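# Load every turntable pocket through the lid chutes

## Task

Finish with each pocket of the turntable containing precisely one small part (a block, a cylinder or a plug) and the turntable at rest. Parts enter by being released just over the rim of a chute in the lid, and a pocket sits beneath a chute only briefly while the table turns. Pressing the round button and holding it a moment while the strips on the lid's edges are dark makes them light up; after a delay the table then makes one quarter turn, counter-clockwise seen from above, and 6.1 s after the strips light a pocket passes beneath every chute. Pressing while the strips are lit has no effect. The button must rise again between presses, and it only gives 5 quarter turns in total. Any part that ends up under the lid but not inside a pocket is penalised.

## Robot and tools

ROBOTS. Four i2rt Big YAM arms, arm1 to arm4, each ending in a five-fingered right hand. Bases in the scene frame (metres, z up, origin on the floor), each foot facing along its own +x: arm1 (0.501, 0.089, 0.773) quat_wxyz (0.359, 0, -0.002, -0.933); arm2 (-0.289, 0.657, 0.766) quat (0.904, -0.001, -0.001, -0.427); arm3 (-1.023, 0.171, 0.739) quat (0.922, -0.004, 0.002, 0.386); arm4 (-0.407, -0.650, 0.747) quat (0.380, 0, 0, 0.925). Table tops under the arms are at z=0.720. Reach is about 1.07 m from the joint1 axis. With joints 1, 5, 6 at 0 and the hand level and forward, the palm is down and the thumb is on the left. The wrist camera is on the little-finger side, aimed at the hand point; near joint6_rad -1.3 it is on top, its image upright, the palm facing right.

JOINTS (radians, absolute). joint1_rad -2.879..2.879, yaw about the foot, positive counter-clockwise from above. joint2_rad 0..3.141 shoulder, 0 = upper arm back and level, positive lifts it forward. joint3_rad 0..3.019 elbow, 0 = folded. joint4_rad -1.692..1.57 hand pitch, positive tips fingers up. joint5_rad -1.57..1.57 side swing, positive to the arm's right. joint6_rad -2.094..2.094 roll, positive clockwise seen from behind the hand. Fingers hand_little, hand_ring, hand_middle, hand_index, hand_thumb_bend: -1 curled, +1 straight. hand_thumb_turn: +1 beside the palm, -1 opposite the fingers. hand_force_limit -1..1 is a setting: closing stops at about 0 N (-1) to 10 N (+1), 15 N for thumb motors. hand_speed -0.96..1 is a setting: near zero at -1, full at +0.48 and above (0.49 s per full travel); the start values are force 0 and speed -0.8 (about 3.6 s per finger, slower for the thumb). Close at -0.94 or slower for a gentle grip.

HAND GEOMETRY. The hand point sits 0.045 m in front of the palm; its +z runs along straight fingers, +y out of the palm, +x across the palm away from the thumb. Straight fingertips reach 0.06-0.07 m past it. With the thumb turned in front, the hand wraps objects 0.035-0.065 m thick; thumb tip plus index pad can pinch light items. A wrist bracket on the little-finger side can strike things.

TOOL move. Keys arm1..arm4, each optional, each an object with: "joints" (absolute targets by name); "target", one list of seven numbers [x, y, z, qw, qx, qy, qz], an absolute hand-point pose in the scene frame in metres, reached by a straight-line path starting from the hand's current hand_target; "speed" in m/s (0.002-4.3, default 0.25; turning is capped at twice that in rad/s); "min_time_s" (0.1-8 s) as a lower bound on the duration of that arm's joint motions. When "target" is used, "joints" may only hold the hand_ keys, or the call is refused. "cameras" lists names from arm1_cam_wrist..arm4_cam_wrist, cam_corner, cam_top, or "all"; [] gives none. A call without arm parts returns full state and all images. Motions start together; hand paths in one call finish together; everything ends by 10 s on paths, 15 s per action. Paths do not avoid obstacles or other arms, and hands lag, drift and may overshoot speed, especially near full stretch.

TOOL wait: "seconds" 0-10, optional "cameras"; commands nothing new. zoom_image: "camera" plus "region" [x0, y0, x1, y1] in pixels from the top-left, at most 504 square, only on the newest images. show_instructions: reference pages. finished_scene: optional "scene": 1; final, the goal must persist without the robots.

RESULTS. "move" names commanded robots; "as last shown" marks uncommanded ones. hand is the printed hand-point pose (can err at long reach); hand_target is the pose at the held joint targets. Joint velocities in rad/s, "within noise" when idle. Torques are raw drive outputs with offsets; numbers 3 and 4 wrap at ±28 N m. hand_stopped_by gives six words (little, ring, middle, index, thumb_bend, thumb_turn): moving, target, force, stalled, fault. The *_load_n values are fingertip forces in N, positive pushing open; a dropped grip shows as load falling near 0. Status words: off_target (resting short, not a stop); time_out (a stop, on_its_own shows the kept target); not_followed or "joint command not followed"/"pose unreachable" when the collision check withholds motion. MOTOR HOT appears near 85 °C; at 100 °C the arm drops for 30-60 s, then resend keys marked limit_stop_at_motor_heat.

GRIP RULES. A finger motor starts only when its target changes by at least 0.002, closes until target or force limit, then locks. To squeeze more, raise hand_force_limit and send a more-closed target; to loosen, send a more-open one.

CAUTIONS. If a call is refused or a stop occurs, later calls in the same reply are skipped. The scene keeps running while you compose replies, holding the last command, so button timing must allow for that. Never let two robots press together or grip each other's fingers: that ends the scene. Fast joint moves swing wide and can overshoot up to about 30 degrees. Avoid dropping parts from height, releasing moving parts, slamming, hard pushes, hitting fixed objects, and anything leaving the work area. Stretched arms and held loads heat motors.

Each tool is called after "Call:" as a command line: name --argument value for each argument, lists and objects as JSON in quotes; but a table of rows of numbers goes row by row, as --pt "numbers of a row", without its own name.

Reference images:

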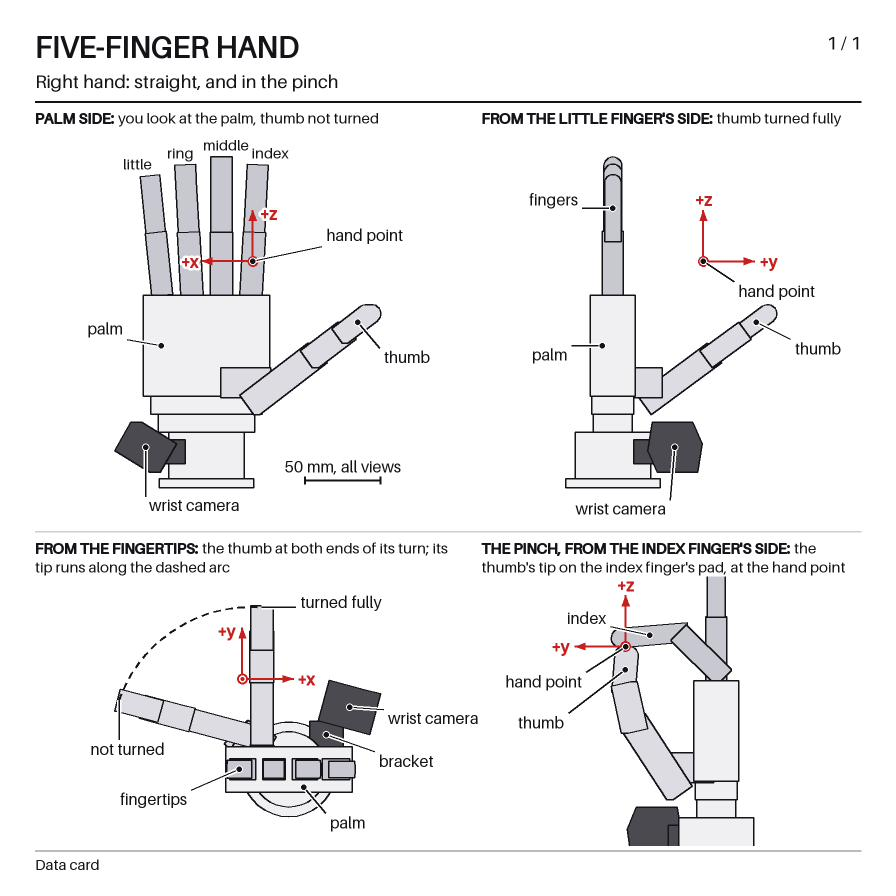

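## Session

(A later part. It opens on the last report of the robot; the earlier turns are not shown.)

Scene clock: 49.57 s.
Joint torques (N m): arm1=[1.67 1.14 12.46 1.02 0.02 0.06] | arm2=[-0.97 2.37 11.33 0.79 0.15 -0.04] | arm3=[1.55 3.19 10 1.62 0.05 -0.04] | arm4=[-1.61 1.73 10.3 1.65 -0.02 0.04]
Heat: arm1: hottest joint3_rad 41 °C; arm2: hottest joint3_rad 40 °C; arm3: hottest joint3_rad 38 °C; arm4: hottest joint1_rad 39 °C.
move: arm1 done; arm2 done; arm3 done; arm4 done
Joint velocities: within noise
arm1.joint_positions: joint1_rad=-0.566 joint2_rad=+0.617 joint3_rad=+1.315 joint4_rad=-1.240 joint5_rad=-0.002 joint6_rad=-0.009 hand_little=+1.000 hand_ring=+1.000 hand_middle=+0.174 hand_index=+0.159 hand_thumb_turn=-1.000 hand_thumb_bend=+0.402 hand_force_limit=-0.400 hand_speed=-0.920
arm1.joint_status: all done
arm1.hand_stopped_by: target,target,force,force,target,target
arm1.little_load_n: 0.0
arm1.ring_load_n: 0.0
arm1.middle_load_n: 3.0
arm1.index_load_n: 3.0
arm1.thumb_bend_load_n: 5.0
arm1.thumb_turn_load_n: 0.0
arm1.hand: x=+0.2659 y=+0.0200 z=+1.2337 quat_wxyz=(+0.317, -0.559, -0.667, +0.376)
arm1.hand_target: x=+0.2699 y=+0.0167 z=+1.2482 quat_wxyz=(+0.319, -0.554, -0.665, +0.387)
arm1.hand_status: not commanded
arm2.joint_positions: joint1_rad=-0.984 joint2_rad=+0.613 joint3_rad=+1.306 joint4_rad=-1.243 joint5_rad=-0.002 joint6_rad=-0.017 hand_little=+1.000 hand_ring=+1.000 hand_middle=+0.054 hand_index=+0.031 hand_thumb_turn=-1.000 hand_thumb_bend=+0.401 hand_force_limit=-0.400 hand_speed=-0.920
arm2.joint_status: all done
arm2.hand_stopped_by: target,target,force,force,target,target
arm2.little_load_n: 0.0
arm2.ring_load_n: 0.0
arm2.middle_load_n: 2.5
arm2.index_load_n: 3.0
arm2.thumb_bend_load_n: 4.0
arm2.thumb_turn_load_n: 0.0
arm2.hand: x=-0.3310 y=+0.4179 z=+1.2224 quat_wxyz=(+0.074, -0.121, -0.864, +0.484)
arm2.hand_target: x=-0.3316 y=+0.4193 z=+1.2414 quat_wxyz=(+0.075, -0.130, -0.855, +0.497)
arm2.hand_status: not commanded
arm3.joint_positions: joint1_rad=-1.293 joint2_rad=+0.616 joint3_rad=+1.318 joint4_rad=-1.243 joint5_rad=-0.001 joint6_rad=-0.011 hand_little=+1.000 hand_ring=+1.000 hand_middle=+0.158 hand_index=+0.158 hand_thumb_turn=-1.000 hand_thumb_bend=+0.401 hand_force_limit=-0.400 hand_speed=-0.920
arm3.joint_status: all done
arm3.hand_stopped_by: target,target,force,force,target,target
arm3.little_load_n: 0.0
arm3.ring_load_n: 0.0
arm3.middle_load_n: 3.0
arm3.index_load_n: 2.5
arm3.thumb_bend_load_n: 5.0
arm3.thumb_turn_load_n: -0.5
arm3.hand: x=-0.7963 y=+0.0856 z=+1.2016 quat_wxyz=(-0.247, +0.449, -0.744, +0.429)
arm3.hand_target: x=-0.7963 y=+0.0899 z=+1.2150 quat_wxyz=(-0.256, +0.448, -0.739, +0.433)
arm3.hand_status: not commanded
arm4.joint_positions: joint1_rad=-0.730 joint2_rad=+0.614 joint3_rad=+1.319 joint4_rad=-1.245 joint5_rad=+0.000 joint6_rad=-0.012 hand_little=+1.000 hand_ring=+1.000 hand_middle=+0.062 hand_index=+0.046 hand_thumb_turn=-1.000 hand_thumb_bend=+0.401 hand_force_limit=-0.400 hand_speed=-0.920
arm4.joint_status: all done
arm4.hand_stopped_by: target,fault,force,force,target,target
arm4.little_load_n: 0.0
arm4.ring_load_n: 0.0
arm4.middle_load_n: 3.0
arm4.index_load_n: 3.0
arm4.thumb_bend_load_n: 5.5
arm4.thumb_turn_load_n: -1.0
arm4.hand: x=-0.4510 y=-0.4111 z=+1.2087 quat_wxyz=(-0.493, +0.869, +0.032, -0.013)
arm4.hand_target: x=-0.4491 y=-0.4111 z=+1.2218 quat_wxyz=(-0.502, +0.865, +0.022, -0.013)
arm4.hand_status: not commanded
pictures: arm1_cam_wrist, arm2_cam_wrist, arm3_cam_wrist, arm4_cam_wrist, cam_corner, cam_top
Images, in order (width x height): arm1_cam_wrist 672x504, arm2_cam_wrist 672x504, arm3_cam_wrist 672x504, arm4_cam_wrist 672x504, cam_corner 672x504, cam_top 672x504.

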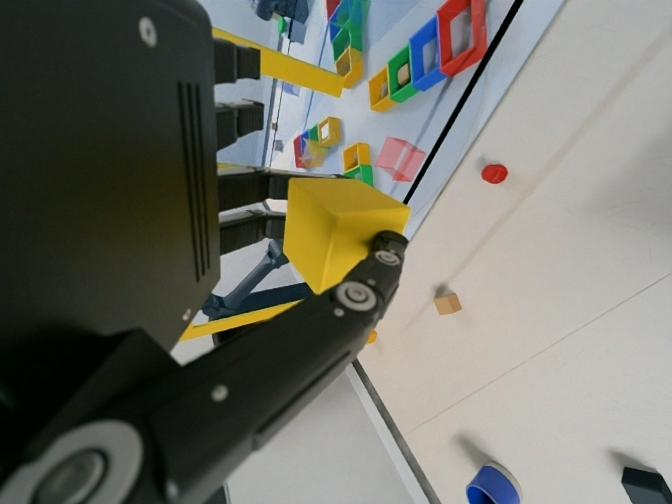

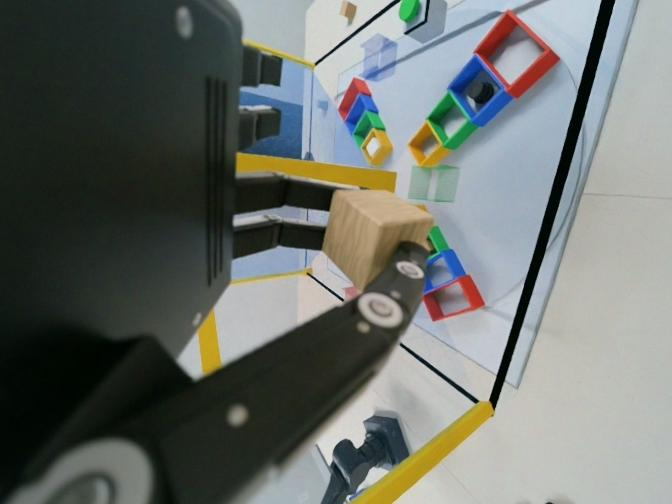

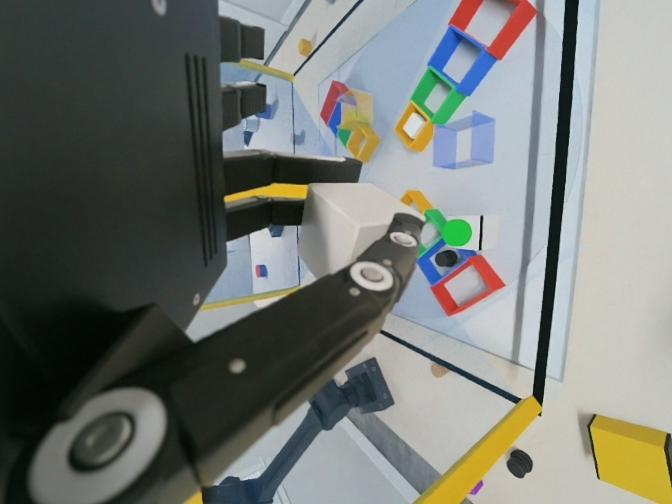

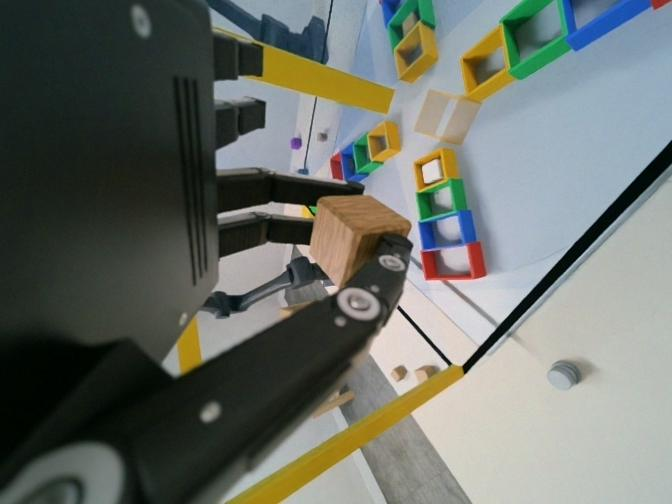

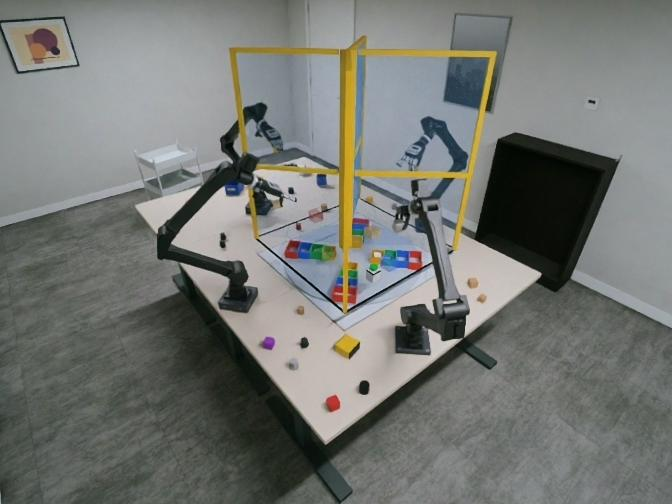

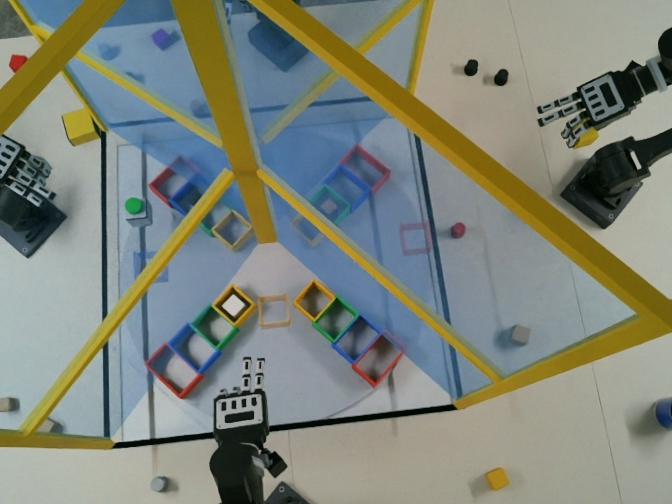

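Call:
move --arm1 '{"target": [0.0, -0.04, 1.0, -0.3147, 0.545, 0.673, -0.3886], "speed": 0.2}' --arm2 '{"target": [-0.355, 0.28, 1.02, -0.0349, 0.0604, 0.864, -0.4988], "speed": 0.2}' --arm3 '{"target": [-0.70, -0.01, 1.02, 0.2576, -0.4461, 0.7424, -0.4286], "speed": 0.2}' --arm4 '{"target": [-0.40, -0.27, 1.02, 0.5, -0.866, 0.0, 0.0], "speed": 0.2}' --cameras '["all"]'

Scene clock: 57.67 s.
Joint torques (N m): arm1=[1.96 -7.53 11.14 2.55 -0.17 -0.12] | arm2=[-0.97 -2.9 9.26 1.83 -0.16 -0.4] | arm3=[-0.38 -1.85 9.48 2.77 -0.13 -0.24] | arm4=[-1.9 -3.31 10.58 2.52 -0.2 -0.18]
Heat: arm1: hottest joint3_rad 42 °C; arm2: hottest joint3_rad 41 °C; arm3: hottest joint3_rad 39 °C; arm4: hottest joint1_rad 39 °C.
move: arm1 done; arm2 done; arm3 done; arm4 off_target
Joint velocities: within noise
arm1.joint_positions: joint1_rad=-0.561 joint2_rad=+1.187 joint3_rad=+0.945 joint4_rad=-0.294 joint5_rad=-0.011 joint6_rad=-0.009 hand_little=+1.000 hand_ring=+1.000 hand_middle=+0.174 hand_index=+0.159 hand_thumb_turn=-1.000 hand_thumb_bend=+0.402 hand_force_limit=-0.400 hand_speed=-0.920
arm1.joint_status: not commanded
arm1.hand_stopped_by: target,target,force,force,target,target
arm1.little_load_n: 0.0
arm1.ring_load_n: 0.0
arm1.middle_load_n: 3.5
arm1.index_load_n: 3.0
arm1.thumb_bend_load_n: 5.0
arm1.thumb_turn_load_n: 0.0
arm1.hand: x=+0.0011 y=-0.0309 z=+0.9998 quat_wxyz=(+0.314, -0.554, -0.669, +0.382)
arm1.hand_target: x=+0.0002 y=-0.0400 z=+1.0000 quat_wxyz=(+0.315, -0.545, -0.673, +0.389)
arm1.hand_status: done (0.009 m and 1.4 deg from the pose sent, 0.359 m and 2.2 deg at the start)
arm2.joint_positions: joint1_rad=-0.992 joint2_rad=+0.789 joint3_rad=+0.777 joint4_rad=-0.534 joint5_rad=-0.145 joint6_rad=-0.073 hand_little=+1.000 hand_ring=+1.000 hand_middle=+0.054 hand_index=+0.031 hand_thumb_turn=-1.000 hand_thumb_bend=+0.401 hand_force_limit=-0.400 hand_speed=-0.920
arm2.joint_status: not commanded
arm2.hand_stopped_by: target,target,force,force,target,target
arm2.little_load_n: 0.0
arm2.ring_load_n: 0.0
arm2.middle_load_n: 2.5
arm2.index_load_n: 2.5
arm2.thumb_bend_load_n: 4.0
arm2.thumb_turn_load_n: 0.0
arm2.hand: x=-0.3504 y=+0.2818 z=+1.0198 quat_wxyz=(+0.029, -0.065, -0.867, +0.493)
arm2.hand_target: x=-0.3550 y=+0.2801 z=+1.0201 quat_wxyz=(+0.035, -0.060, -0.864, +0.499)
arm2.hand_status: done (0.005 m and 1.1 deg from the pose sent, 0.246 m and 8.5 deg at the start)
arm3.joint_positions: joint1_rad=-1.444 joint2_rad=+0.755 joint3_rad=+0.825 joint4_rad=-0.623 joint5_rad=-0.156 joint6_rad=-0.072 hand_little=+1.000 hand_ring=+1.000 hand_middle=+0.158 hand_index=+0.158 hand_thumb_turn=-1.000 hand_thumb_bend=+0.401 hand_force_limit=-0.400 hand_speed=-0.920
arm3.joint_status: not commanded
arm3.hand_stopped_by: target,target,force,force,target,target
arm3.little_load_n: 0.0
arm3.ring_load_n: 0.0
arm3.middle_load_n: 3.0
arm3.index_load_n: 2.5
arm3.thumb_bend_load_n: 5.0
arm3.thumb_turn_load_n: -1.0
arm3.hand: x=-0.7002 y=-0.0024 z=+1.0167 quat_wxyz=(-0.259, +0.449, -0.746, +0.419)
arm3.hand_target: x=-0.7001 y=-0.0100 z=+1.0200 quat_wxyz=(-0.257, +0.446, -0.742, +0.429)
arm3.hand_status: done (0.008 m and 1.2 deg from the pose sent, 0.227 m and 1.3 deg at the start)
arm4.joint_positions: joint1_rad=-0.930 joint2_rad=+0.775 joint3_rad=+0.807 joint4_rad=-0.588 joint5_rad=-0.128 joint6_rad=-0.066 hand_little=+1.000 hand_ring=+1.000 hand_middle=+0.062 hand_index=+0.046 hand_thumb_turn=-1.000 hand_thumb_bend=+0.401 hand_force_limit=-0.400 hand_speed=-0.920
arm4.joint_status: not commanded
arm4.hand_stopped_by: target,fault,force,force,target,target
arm4.little_load_n: 0.0
arm4.ring_load_n: 0.0
arm4.middle_load_n: 3.0
arm4.index_load_n: 3.0
arm4.thumb_bend_load_n: 5.5
arm4.thumb_turn_load_n: -1.0
arm4.hand: x=-0.4057 y=-0.2749 z=+1.0111 quat_wxyz=(-0.488, +0.873, -0.001, -0.006)
arm4.hand_target: x=-0.4001 y=-0.2702 z=+1.0202 quat_wxyz=(-0.500, +0.866, +0.000, +0.000)
arm4.hand_status: off_target (0.012 m and 1.7 deg from the pose sent, 0.241 m and 4.0 deg at the start)
pictures: arm1_cam_wrist, arm2_cam_wrist, arm3_cam_wrist, arm4_cam_wrist, cam_corner, cam_top
Images, in order (width x height): arm1_cam_wrist 672x504, arm2_cam_wrist 672x504, arm3_cam_wrist 672x504, arm4_cam_wrist 672x504, cam_corner 672x504, cam_top 672x504.

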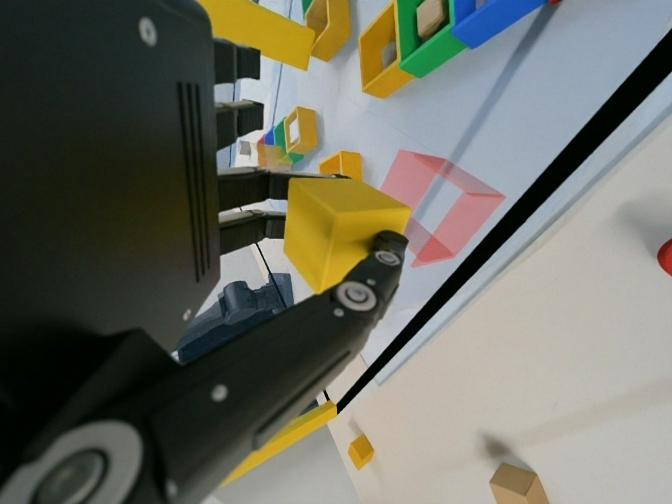

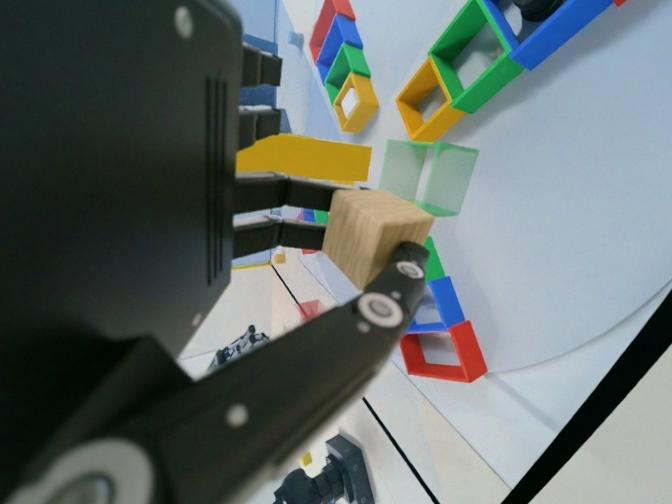

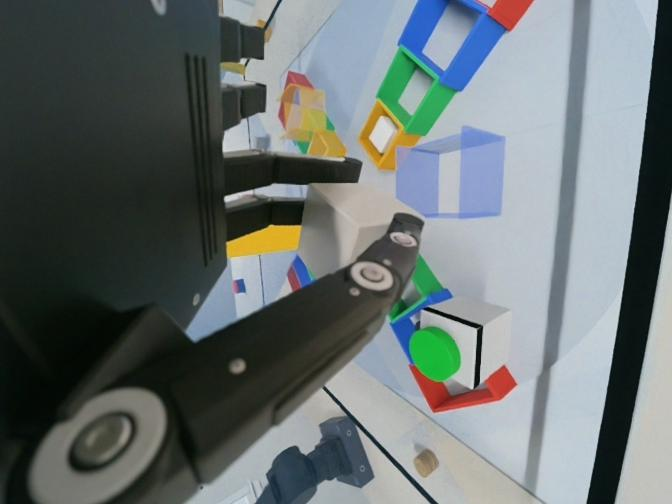

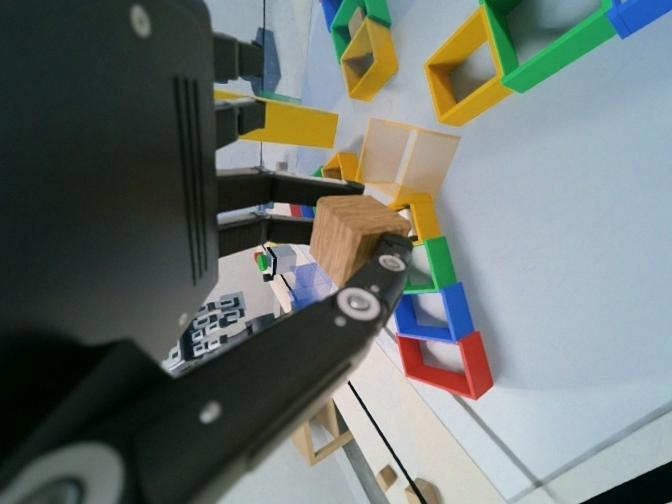

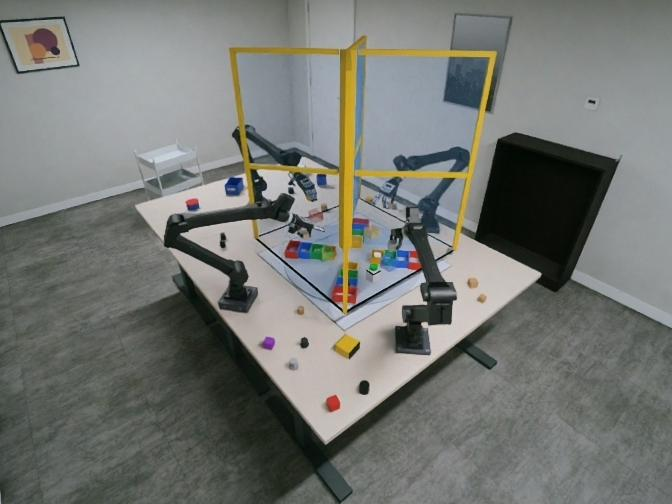

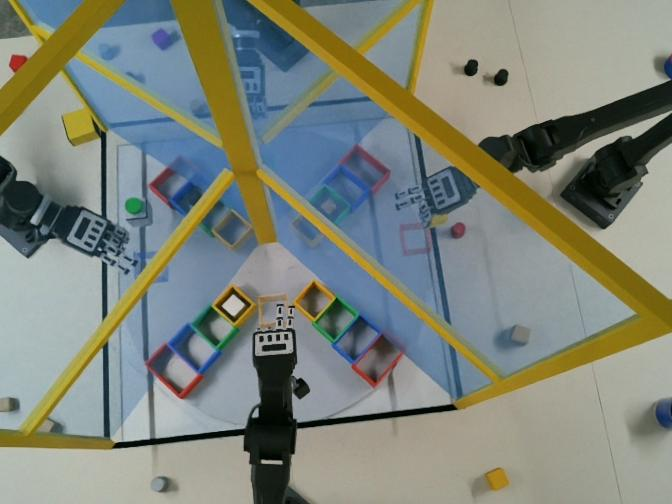

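Call:
zoom_image --camera "arm3_cam_wrist" --region '[360, 100, 540, 420]'

Call:
zoom_image --camera "arm1_cam_wrist" --region '[350, 120, 530, 290]'

Call:
zoom_image --camera "arm2_cam_wrist" --region '[350, 100, 530, 270]'

Call:
zoom_image --camera "arm4_cam_wrist" --region '[320, 90, 500, 260]'

Scaled by 1.575 from the camera's image (finer frame: 960x720).

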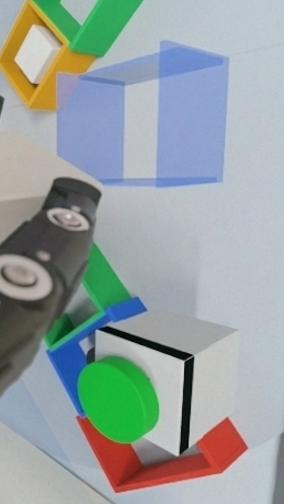

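Scaled by 2.800 from the camera's image (finer frame: 960x720).

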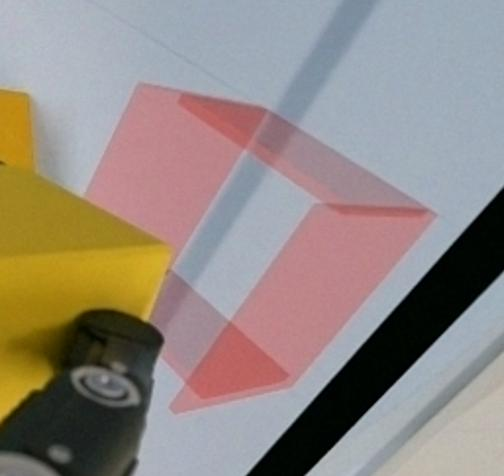

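Scaled by 2.800 from the camera's image (finer frame: 960x720).

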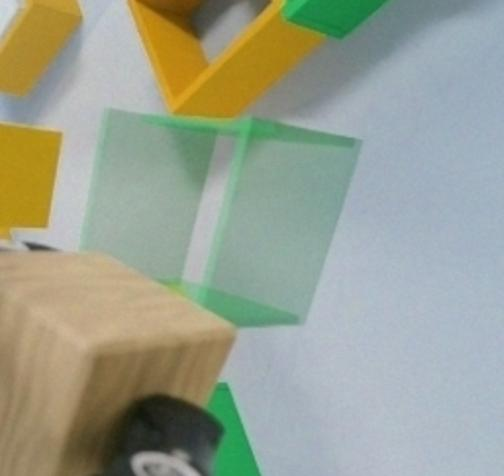

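Scaled by 2.800 from the camera's image (finer frame: 960x720).

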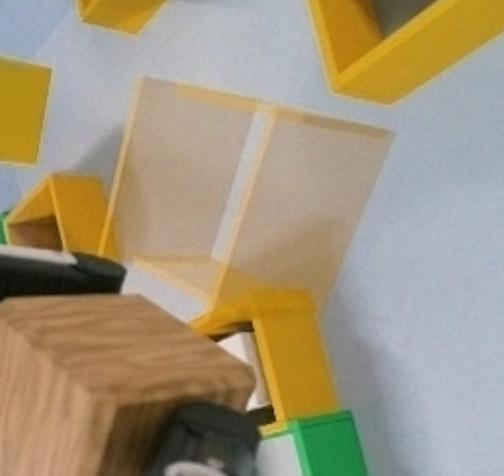

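Call:
zoom_image --camera "arm3_cam_wrist" --region '[270, 130, 450, 310]'

Call:
zoom_image --camera "arm1_cam_wrist" --region '[270, 130, 450, 310]'

Call:
zoom_image --camera "cam_corner" --region '[250, 180, 450, 330]'

Scaled by 2.800 from the camera's image (finer frame: 960x720).

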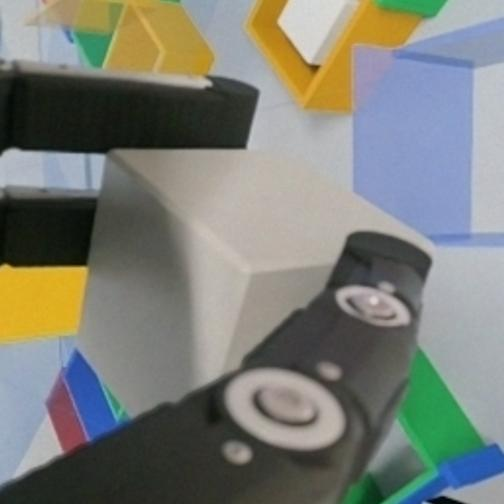

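Scaled by 2.800 from the camera's image (finer frame: 960x720).

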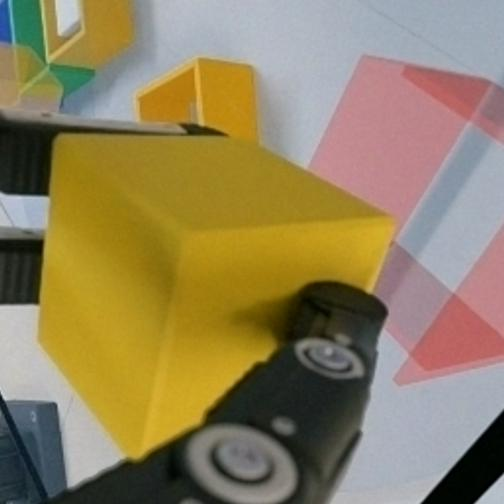

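Scaled by 2.520 from the camera's image (finer frame: 960x720).

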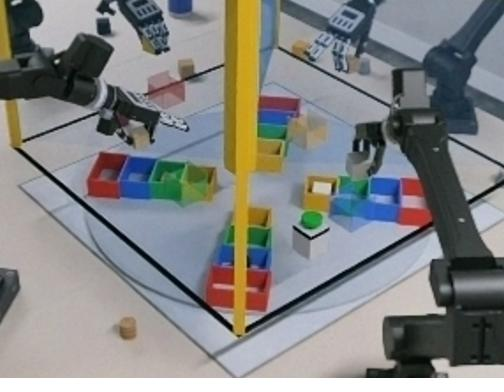

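Call:
move --arm1 '{"target": [-0.052, -0.057, 1.0, 0.3474, -0.6016, -0.623, 0.3597], "speed": 0.2}' --arm2 '{"target": [-0.366, 0.198, 1.0, 0.0, 0.0, 0.866, -0.5], "speed": 0.2}' --arm3 '{"target": [-0.66, -0.047, 1.003, 0.3536, -0.6124, 0.6124, -0.3536], "speed": 0.2}' --arm4 '{"target": [-0.389, -0.169, 1.005, 0.4909, -0.8501, -0.1652, 0.0954], "speed": 0.2, "joints": {"hand_little": -1.0}}' --cameras '["all"]'

Scene clock: 74.60 s.
Joint torques (N m): arm1=[2.14 -8.23 15.97 2.3 0.1 0.03] | arm2=[-0.91 -6.48 14.39 1.63 -0.25 -0.38] | arm3=[-0.62 -5.83 13 1.29 -0.41 -0.26] | arm4=[-1.79 -8.35 13.37 2.03 -0.43 -0.17]
Heat: arm1: hottest joint3_rad 44 °C; arm2: hottest joint3_rad 48 °C; arm3: hottest joint3_rad 40 °C; arm4: hottest joint1_rad 39 °C.
move: arm1 off_target; arm2 off_target; arm3 off_target; arm4 off_target
Joint velocities: within noise
arm1.joint_positions: joint1_rad=-0.487 joint2_rad=+1.309 joint3_rad=+1.005 joint4_rad=-0.285 joint5_rad=+0.197 joint6_rad=+0.104 hand_little=+1.000 hand_ring=+1.000 hand_middle=+0.174 hand_index=+0.159 hand_thumb_turn=-1.000 hand_thumb_bend=+0.402 hand_force_limit=-0.400 hand_speed=-0.920
arm1.joint_status: not commanded
arm1.hand_stopped_by: target,target,force,force,target,target
arm1.little_load_n: 0.0
arm1.ring_load_n: 0.0
arm1.middle_load_n: 3.5
arm1.index_load_n: 3.0
arm1.thumb_bend_load_n: 5.5
arm1.thumb_turn_load_n: 0.0
arm1.hand: x=-0.0309 y=-0.0427 z=+0.9746 quat_wxyz=(+0.338, -0.610, -0.633, +0.336)
arm1.hand_target: x=-0.0498 y=-0.0565 z=+1.0005 quat_wxyz=(+0.347, -0.602, -0.623, +0.360)
arm1.hand_status: off_target (0.036 m and 3.3 deg from the pose sent, 0.059 m and 8.8 deg at the start)
arm2.joint_positions: joint1_rad=-1.002 joint2_rad=+1.058 joint3_rad=+0.809 joint4_rad=-0.374 joint5_rad=-0.272 joint6_rad=-0.151 hand_little=+1.000 hand_ring=+1.000 hand_middle=+0.054 hand_index=+0.031 hand_thumb_turn=-1.000 hand_thumb_bend=+0.401 hand_force_limit=-0.400 hand_speed=-0.920
arm2.joint_status: not commanded
arm2.hand_stopped_by: target,target,force,force,target,target
arm2.little_load_n: 0.0
arm2.ring_load_n: 0.0
arm2.middle_load_n: 2.5
arm2.index_load_n: 3.0
arm2.thumb_bend_load_n: 4.5
arm2.thumb_turn_load_n: -0.5
arm2.hand: x=-0.3542 y=+0.2210 z=+0.9652 quat_wxyz=(-0.014, -0.010, -0.883, +0.469)
arm2.hand_target: x=-0.3655 y=+0.2008 z=+1.0004 quat_wxyz=(+0.001, +0.000, -0.866, +0.500)
arm2.hand_status: off_target (0.043 m and 4.6 deg from the pose sent, 0.087 m and 8.2 deg at the start)
arm3.joint_positions: joint1_rad=-1.620 joint2_rad=+1.068 joint3_rad=+0.926 joint4_rad=-0.612 joint5_rad=-0.704 joint6_rad=-0.493 hand_little=+1.000 hand_ring=+1.000 hand_middle=+0.158 hand_index=+0.158 hand_thumb_turn=-1.000 hand_thumb_bend=+0.401 hand_force_limit=-0.400 hand_speed=-0.920
arm3.joint_status: not commanded
arm3.hand_stopped_by: target,target,force,force,target,target
arm3.little_load_n: 0.0
arm3.ring_load_n: 0.0
arm3.middle_load_n: 3.0
arm3.index_load_n: 2.5
arm3.thumb_bend_load_n: 5.5
arm3.thumb_turn_load_n: -1.0
arm3.hand: x=-0.6657 y=-0.0319 z=+0.9801 quat_wxyz=(-0.357, +0.613, -0.621, +0.333)
arm3.hand_target: x=-0.6608 y=-0.0463 z=+1.0027 quat_wxyz=(-0.353, +0.612, -0.613, +0.354)
arm3.hand_status: off_target (0.028 m and 2.6 deg from the pose sent, 0.062 m and 27.6 deg at the start)
arm4.joint_positions: joint1_rad=-1.040 joint2_rad=+1.169 joint3_rad=+0.978 joint4_rad=-0.491 joint5_rad=-0.544 joint6_rad=-0.350 hand_little=-1.000 hand_ring=+1.000 hand_middle=+0.062 hand_index=+0.046 hand_thumb_turn=-1.000 hand_thumb_bend=+0.401 hand_force_limit=-0.400 hand_speed=-0.920
arm4.joint_status: all done
arm4.hand_stopped_by: target,fault,force,force,target,target
arm4.little_load_n: 0.0
arm4.ring_load_n: 0.0
arm4.middle_load_n: 3.0
arm4.index_load_n: 3.0
arm4.thumb_bend_load_n: 5.5
arm4.thumb_turn_load_n: -1.0
arm4.hand: x=-0.3993 y=-0.1853 z=+0.9789 quat_wxyz=(-0.467, +0.863, +0.159, -0.110)
arm4.hand_target: x=-0.3892 y=-0.1706 z=+1.0050 quat_wxyz=(-0.491, +0.850, +0.165, -0.095)
arm4.hand_status: off_target (0.033 m and 3.6 deg from the pose sent, 0.107 m and 21.8 deg at the start)
pictures: arm1_cam_wrist, arm2_cam_wrist, arm3_cam_wrist, arm4_cam_wrist, cam_corner, cam_top
Images, in order (width x height): arm1_cam_wrist 672x504, arm2_cam_wrist 672x504, arm3_cam_wrist 672x504, arm4_cam_wrist 672x504, cam_corner 672x504, cam_top 672x504.

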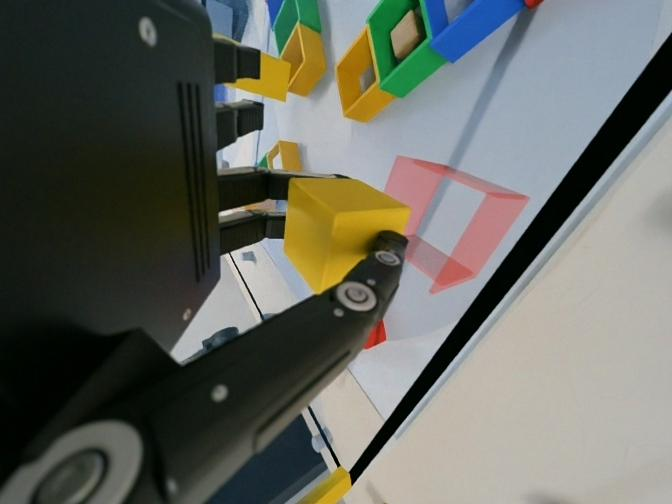

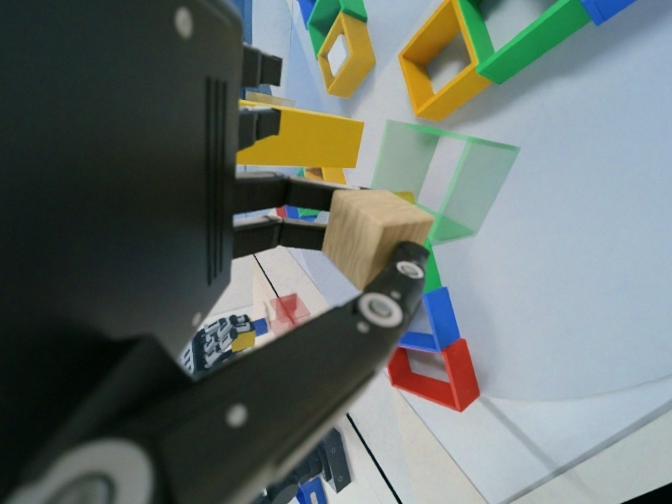

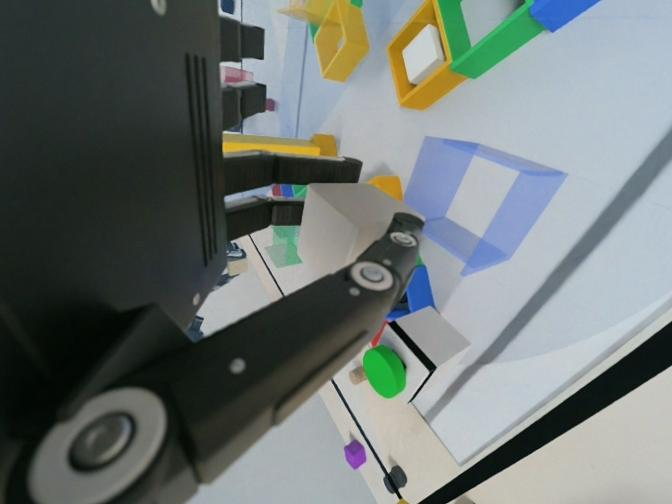

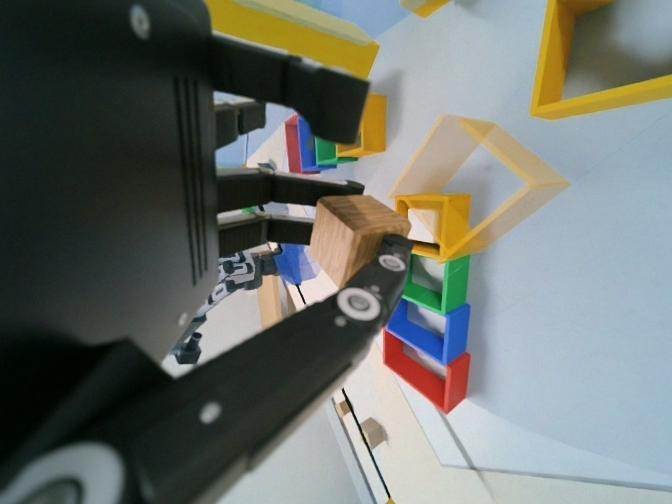

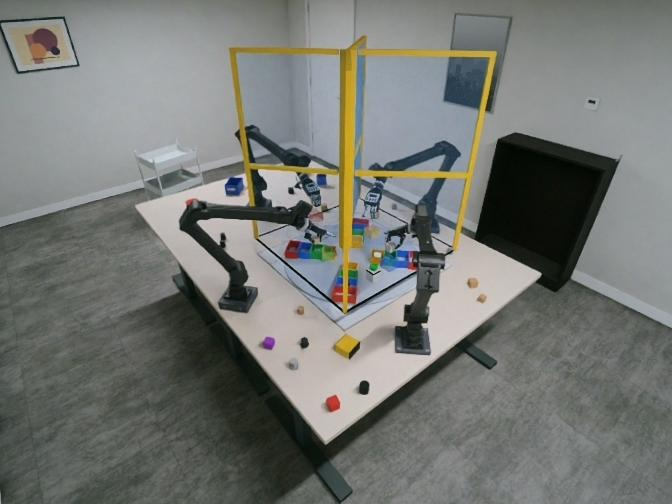

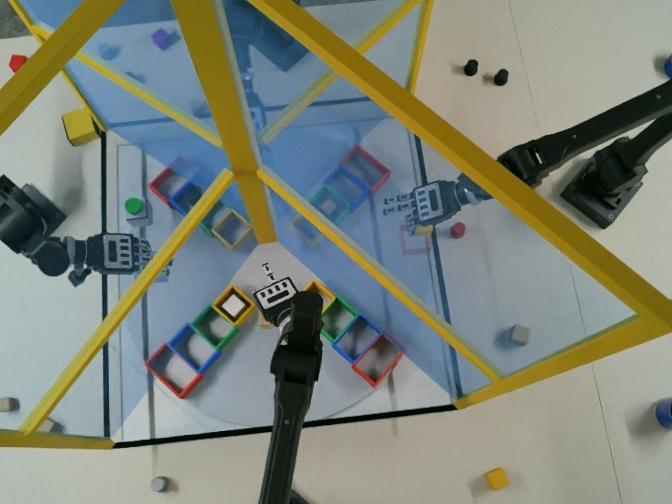

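Call:
zoom_image --camera "arm1_cam_wrist" --region '[360, 130, 540, 310]'

Call:
zoom_image --camera "arm2_cam_wrist" --region '[350, 100, 530, 280]'

Call:
zoom_image --camera "arm3_cam_wrist" --region '[390, 120, 570, 300]'

Call:
zoom_image --camera "arm4_cam_wrist" --region '[380, 90, 580, 290]'

Scaled by 2.800 from the camera's image (finer frame: 960x720).

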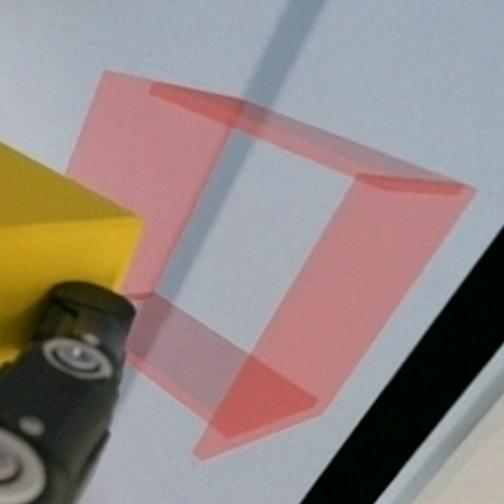

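Scaled by 2.800 from the camera's image (finer frame: 960x720).

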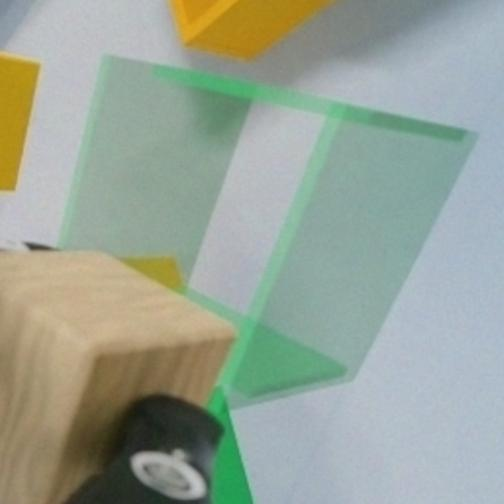

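Scaled by 2.800 from the camera's image (finer frame: 960x720).

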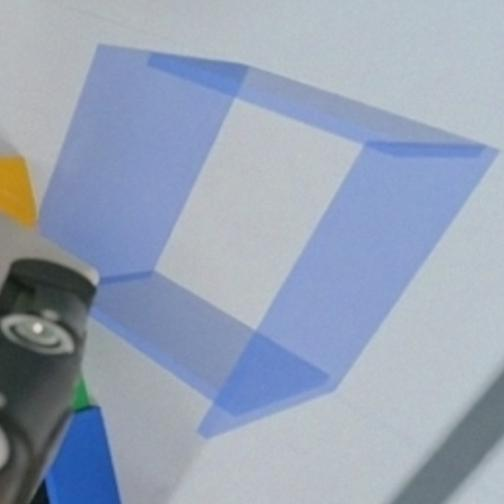

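Scaled by 2.520 from the camera's image (finer frame: 960x720).

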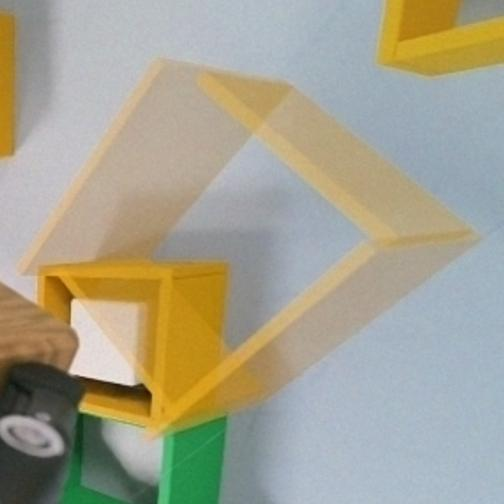

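Call:
zoom_image --camera "arm4_cam_wrist" --region '[290, 160, 440, 310]'

Call:
zoom_image --camera "arm2_cam_wrist" --region '[300, 160, 450, 310]'

Scaled by 3.360 from the camera's image (finer frame: 960x720).

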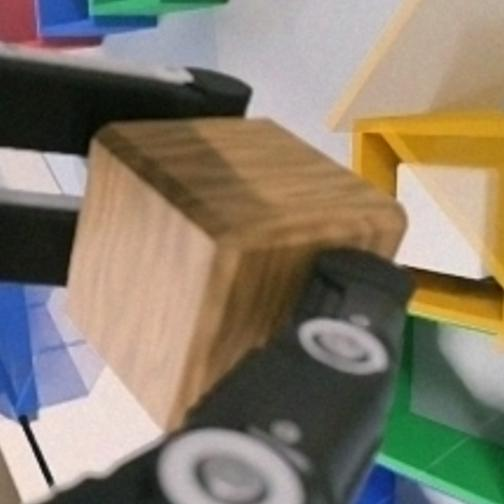

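Scaled by 3.360 from the camera's image (finer frame: 960x720).

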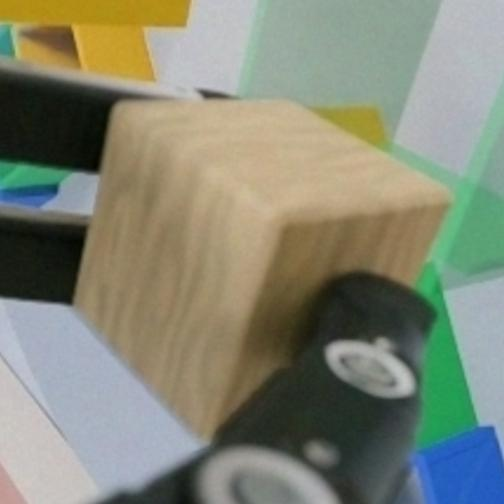

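Call:
move --arm1 '{"target": [-0.0426, -0.0497, 0.981, 0.3474, -0.6016, -0.623, 0.3597], "speed": 0.1}' --arm2 '{"target": [-0.3812, 0.1692, 0.980, 0.0, 0.0, 0.866, -0.5], "speed": 0.1}' --arm3 '{"target": [-0.6548, -0.0623, 0.9686, 0.3536, -0.6124, 0.6124, -0.3536], "speed": 0.1}' --arm4 '{"target": [-0.3613, -0.1595, 0.978, 0.4909, -0.8501, -0.1652, 0.0954], "speed": 0.1}' --cameras '["all"]'

Scene clock: 80.07 s.
Joint torques (N m): arm1=[0.73 -8.53 10.82 2.36 -0.03 0] | arm2=[-0.91 -8.41 14.19 1.69 -0.25 -0.38] | arm3=[-0.44 -6.89 9.33 2.28 -0.44 -0.21] | arm4=[-1.61 -9.35 11.97 2.22 -0.45 -0.18]
Heat: arm1: hottest joint3_rad 44 °C; arm2: hottest joint3_rad 51 °C; arm3: hottest joint3_rad 40 °C; arm4: hottest joint3_rad 41 °C.
move: arm1 done; arm2 off_target; arm3 done; arm4 off_target
Joint velocities: within noise
arm1.joint_positions: joint1_rad=-0.487 joint2_rad=+1.309 joint3_rad=+1.005 joint4_rad=-0.235 joint5_rad=+0.192 joint6_rad=+0.104 hand_little=+1.000 hand_ring=+1.000 hand_middle=+0.174 hand_index=+0.159 hand_thumb_turn=-1.000 hand_thumb_bend=+0.402 hand_force_limit=-0.400 hand_speed=-0.920
arm1.joint_status: not commanded
arm1.hand_stopped_by: target,target,force,force,target,target
arm1.little_load_n: 0.0
arm1.ring_load_n: 0.0
arm1.middle_load_n: 3.5
arm1.index_load_n: 3.0
arm1.thumb_bend_load_n: 5.5
arm1.thumb_turn_load_n: 0.0
arm1.hand: x=-0.0400 y=-0.0459 z=+0.9846 quat_wxyz=(+0.348, -0.603, -0.623, +0.356)
arm1.hand_target: x=-0.0425 y=-0.0497 z=+0.9811 quat_wxyz=(+0.347, -0.601, -0.623, +0.360)
arm1.hand_status: done (0.006 m and 0.5 deg from the pose sent, 0.015 m and 3.3 deg at the start)
arm2.joint_positions: joint1_rad=-1.017 joint2_rad=+1.170 joint3_rad=+0.834 joint4_rad=-0.293 joint5_rad=-0.284 joint6_rad=-0.158 hand_little=+1.000 hand_ring=+1.000 hand_middle=+0.054 hand_index=+0.031 hand_thumb_turn=-1.000 hand_thumb_bend=+0.401 hand_force_limit=-0.400 hand_speed=-0.920
arm2.joint_status: not commanded
arm2.hand_stopped_by: target,target,force,force,target,target
arm2.little_load_n: 0.0
arm2.ring_load_n: 0.0
arm2.middle_load_n: 2.5
arm2.index_load_n: 2.5
arm2.thumb_bend_load_n: 4.0
arm2.thumb_turn_load_n: -0.5
arm2.hand: x=-0.3688 y=+0.1930 z=+0.9450 quat_wxyz=(-0.015, -0.011, -0.884, +0.467)
arm2.hand_target: x=-0.3806 y=+0.1719 z=+0.9806 quat_wxyz=(+0.000, +0.000, -0.866, +0.500)
arm2.hand_status: off_target (0.044 m and 4.7 deg from the pose sent, 0.060 m and 4.6 deg at the start)
arm3.joint_positions: joint1_rad=-1.637 joint2_rad=+1.127 joint3_rad=+0.926 joint4_rad=-0.539 joint5_rad=-0.718 joint6_rad=-0.508 hand_little=+1.000 hand_ring=+1.000 hand_middle=+0.158 hand_index=+0.158 hand_thumb_turn=-1.000 hand_thumb_bend=+0.401 hand_force_limit=-0.400 hand_speed=-0.920
arm3.joint_status: not commanded
arm3.hand_stopped_by: target,target,force,force,target,target
arm3.little_load_n: 0.0
arm3.ring_load_n: 0.0
arm3.middle_load_n: 3.0
arm3.index_load_n: 2.5
arm3.thumb_bend_load_n: 5.5
arm3.thumb_turn_load_n: -0.5
arm3.hand: x=-0.6551 y=-0.0522 z=+0.9670 quat_wxyz=(-0.357, +0.613, -0.615, +0.343)
arm3.hand_target: x=-0.6550 y=-0.0622 z=+0.9686 quat_wxyz=(-0.353, +0.612, -0.613, +0.353)
arm3.hand_status: done (0.010 m and 1.3 deg from the pose sent, 0.034 m and 2.6 deg at the start)
arm4.joint_positions: joint1_rad=-1.104 joint2_rad=+1.235 joint3_rad=+0.978 joint4_rad=-0.441 joint5_rad=-0.594 joint6_rad=-0.393 hand_little=-1.000 hand_ring=+1.000 hand_middle=+0.062 hand_index=+0.046 hand_thumb_turn=-1.000 hand_thumb_bend=+0.401 hand_force_limit=-0.400 hand_speed=-0.920
arm4.joint_status: not commanded
arm4.hand_stopped_by: target,fault,force,force,target,target
arm4.little_load_n: 0.0
arm4.ring_load_n: 0.0
arm4.middle_load_n: 3.0
arm4.index_load_n: 3.0
arm4.thumb_bend_load_n: 5.5
arm4.thumb_turn_load_n: -1.0
arm4.hand: x=-0.3706 y=-0.1727 z=+0.9594 quat_wxyz=(-0.471, +0.861, +0.158, -0.109)
arm4.hand_target: x=-0.3614 y=-0.1605 z=+0.9781 quat_wxyz=(-0.491, +0.850, +0.165, -0.095)
arm4.hand_status: off_target (0.025 m and 3.1 deg from the pose sent, 0.046 m and 3.6 deg at the start)
pictures: arm1_cam_wrist, arm2_cam_wrist, arm3_cam_wrist, arm4_cam_wrist, cam_corner, cam_top
Images, in order (width x height): arm1_cam_wrist 672x504, arm2_cam_wrist 672x504, arm3_cam_wrist 672x504, arm4_cam_wrist 672x504, cam_corner 672x504, cam_top 672x504.

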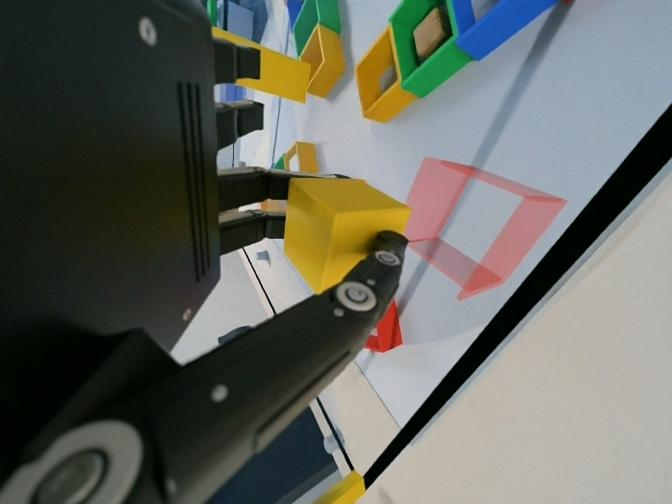

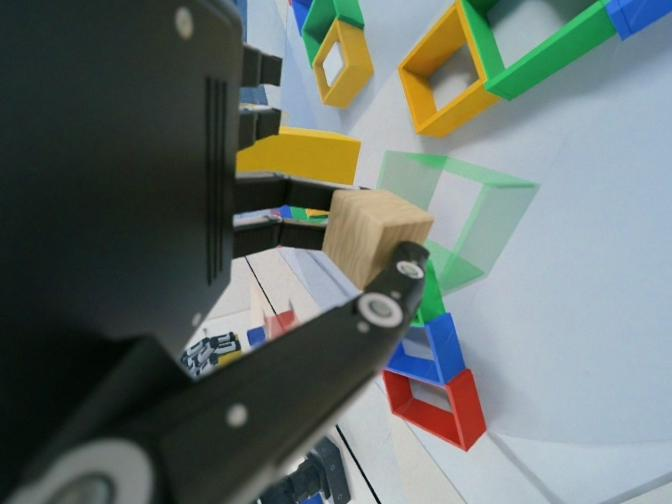

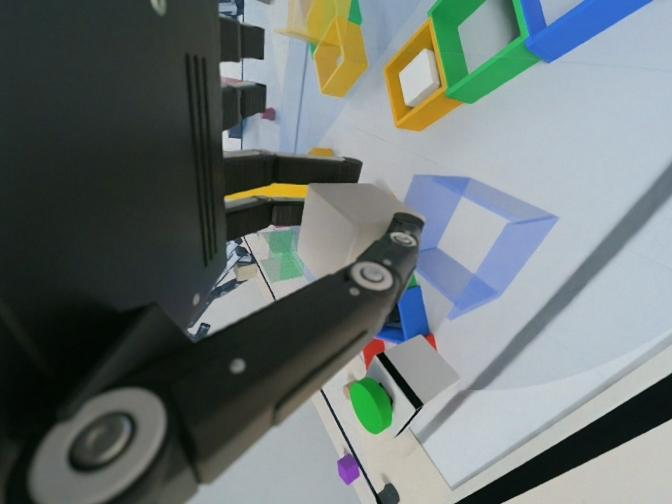

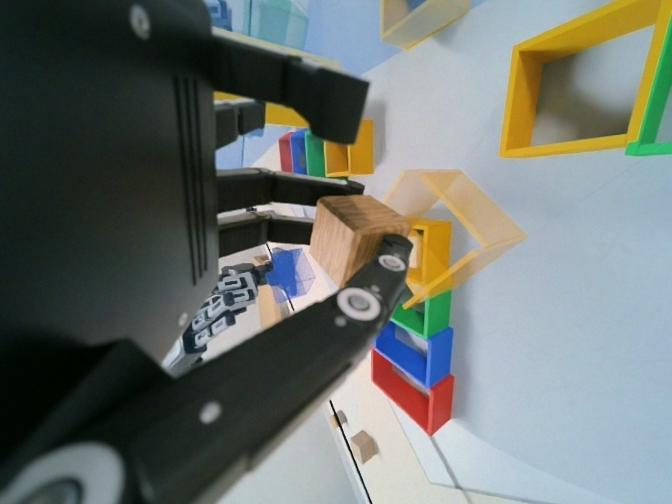

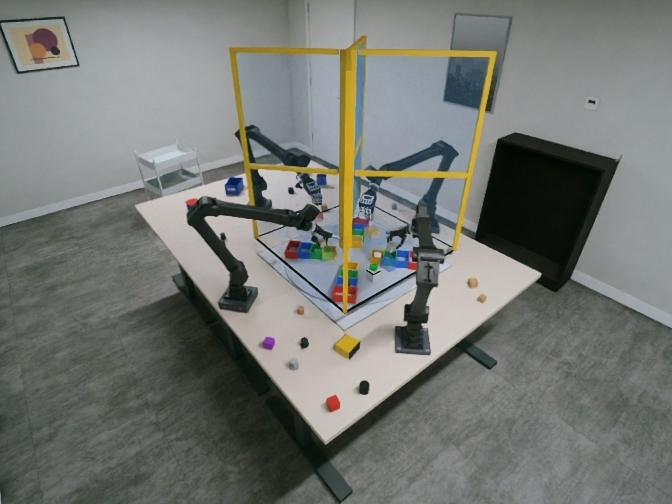

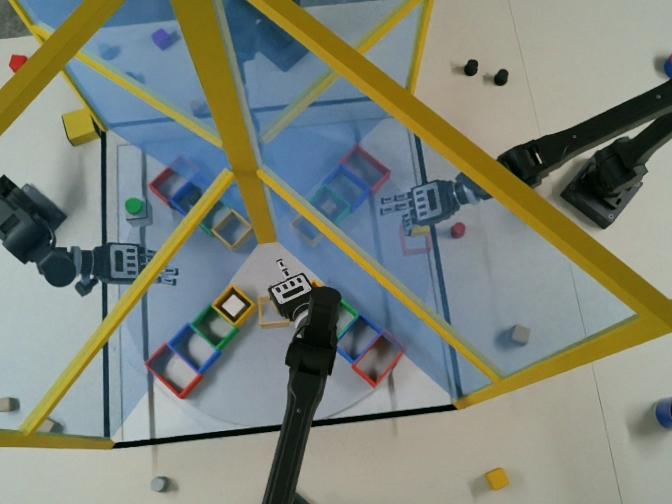

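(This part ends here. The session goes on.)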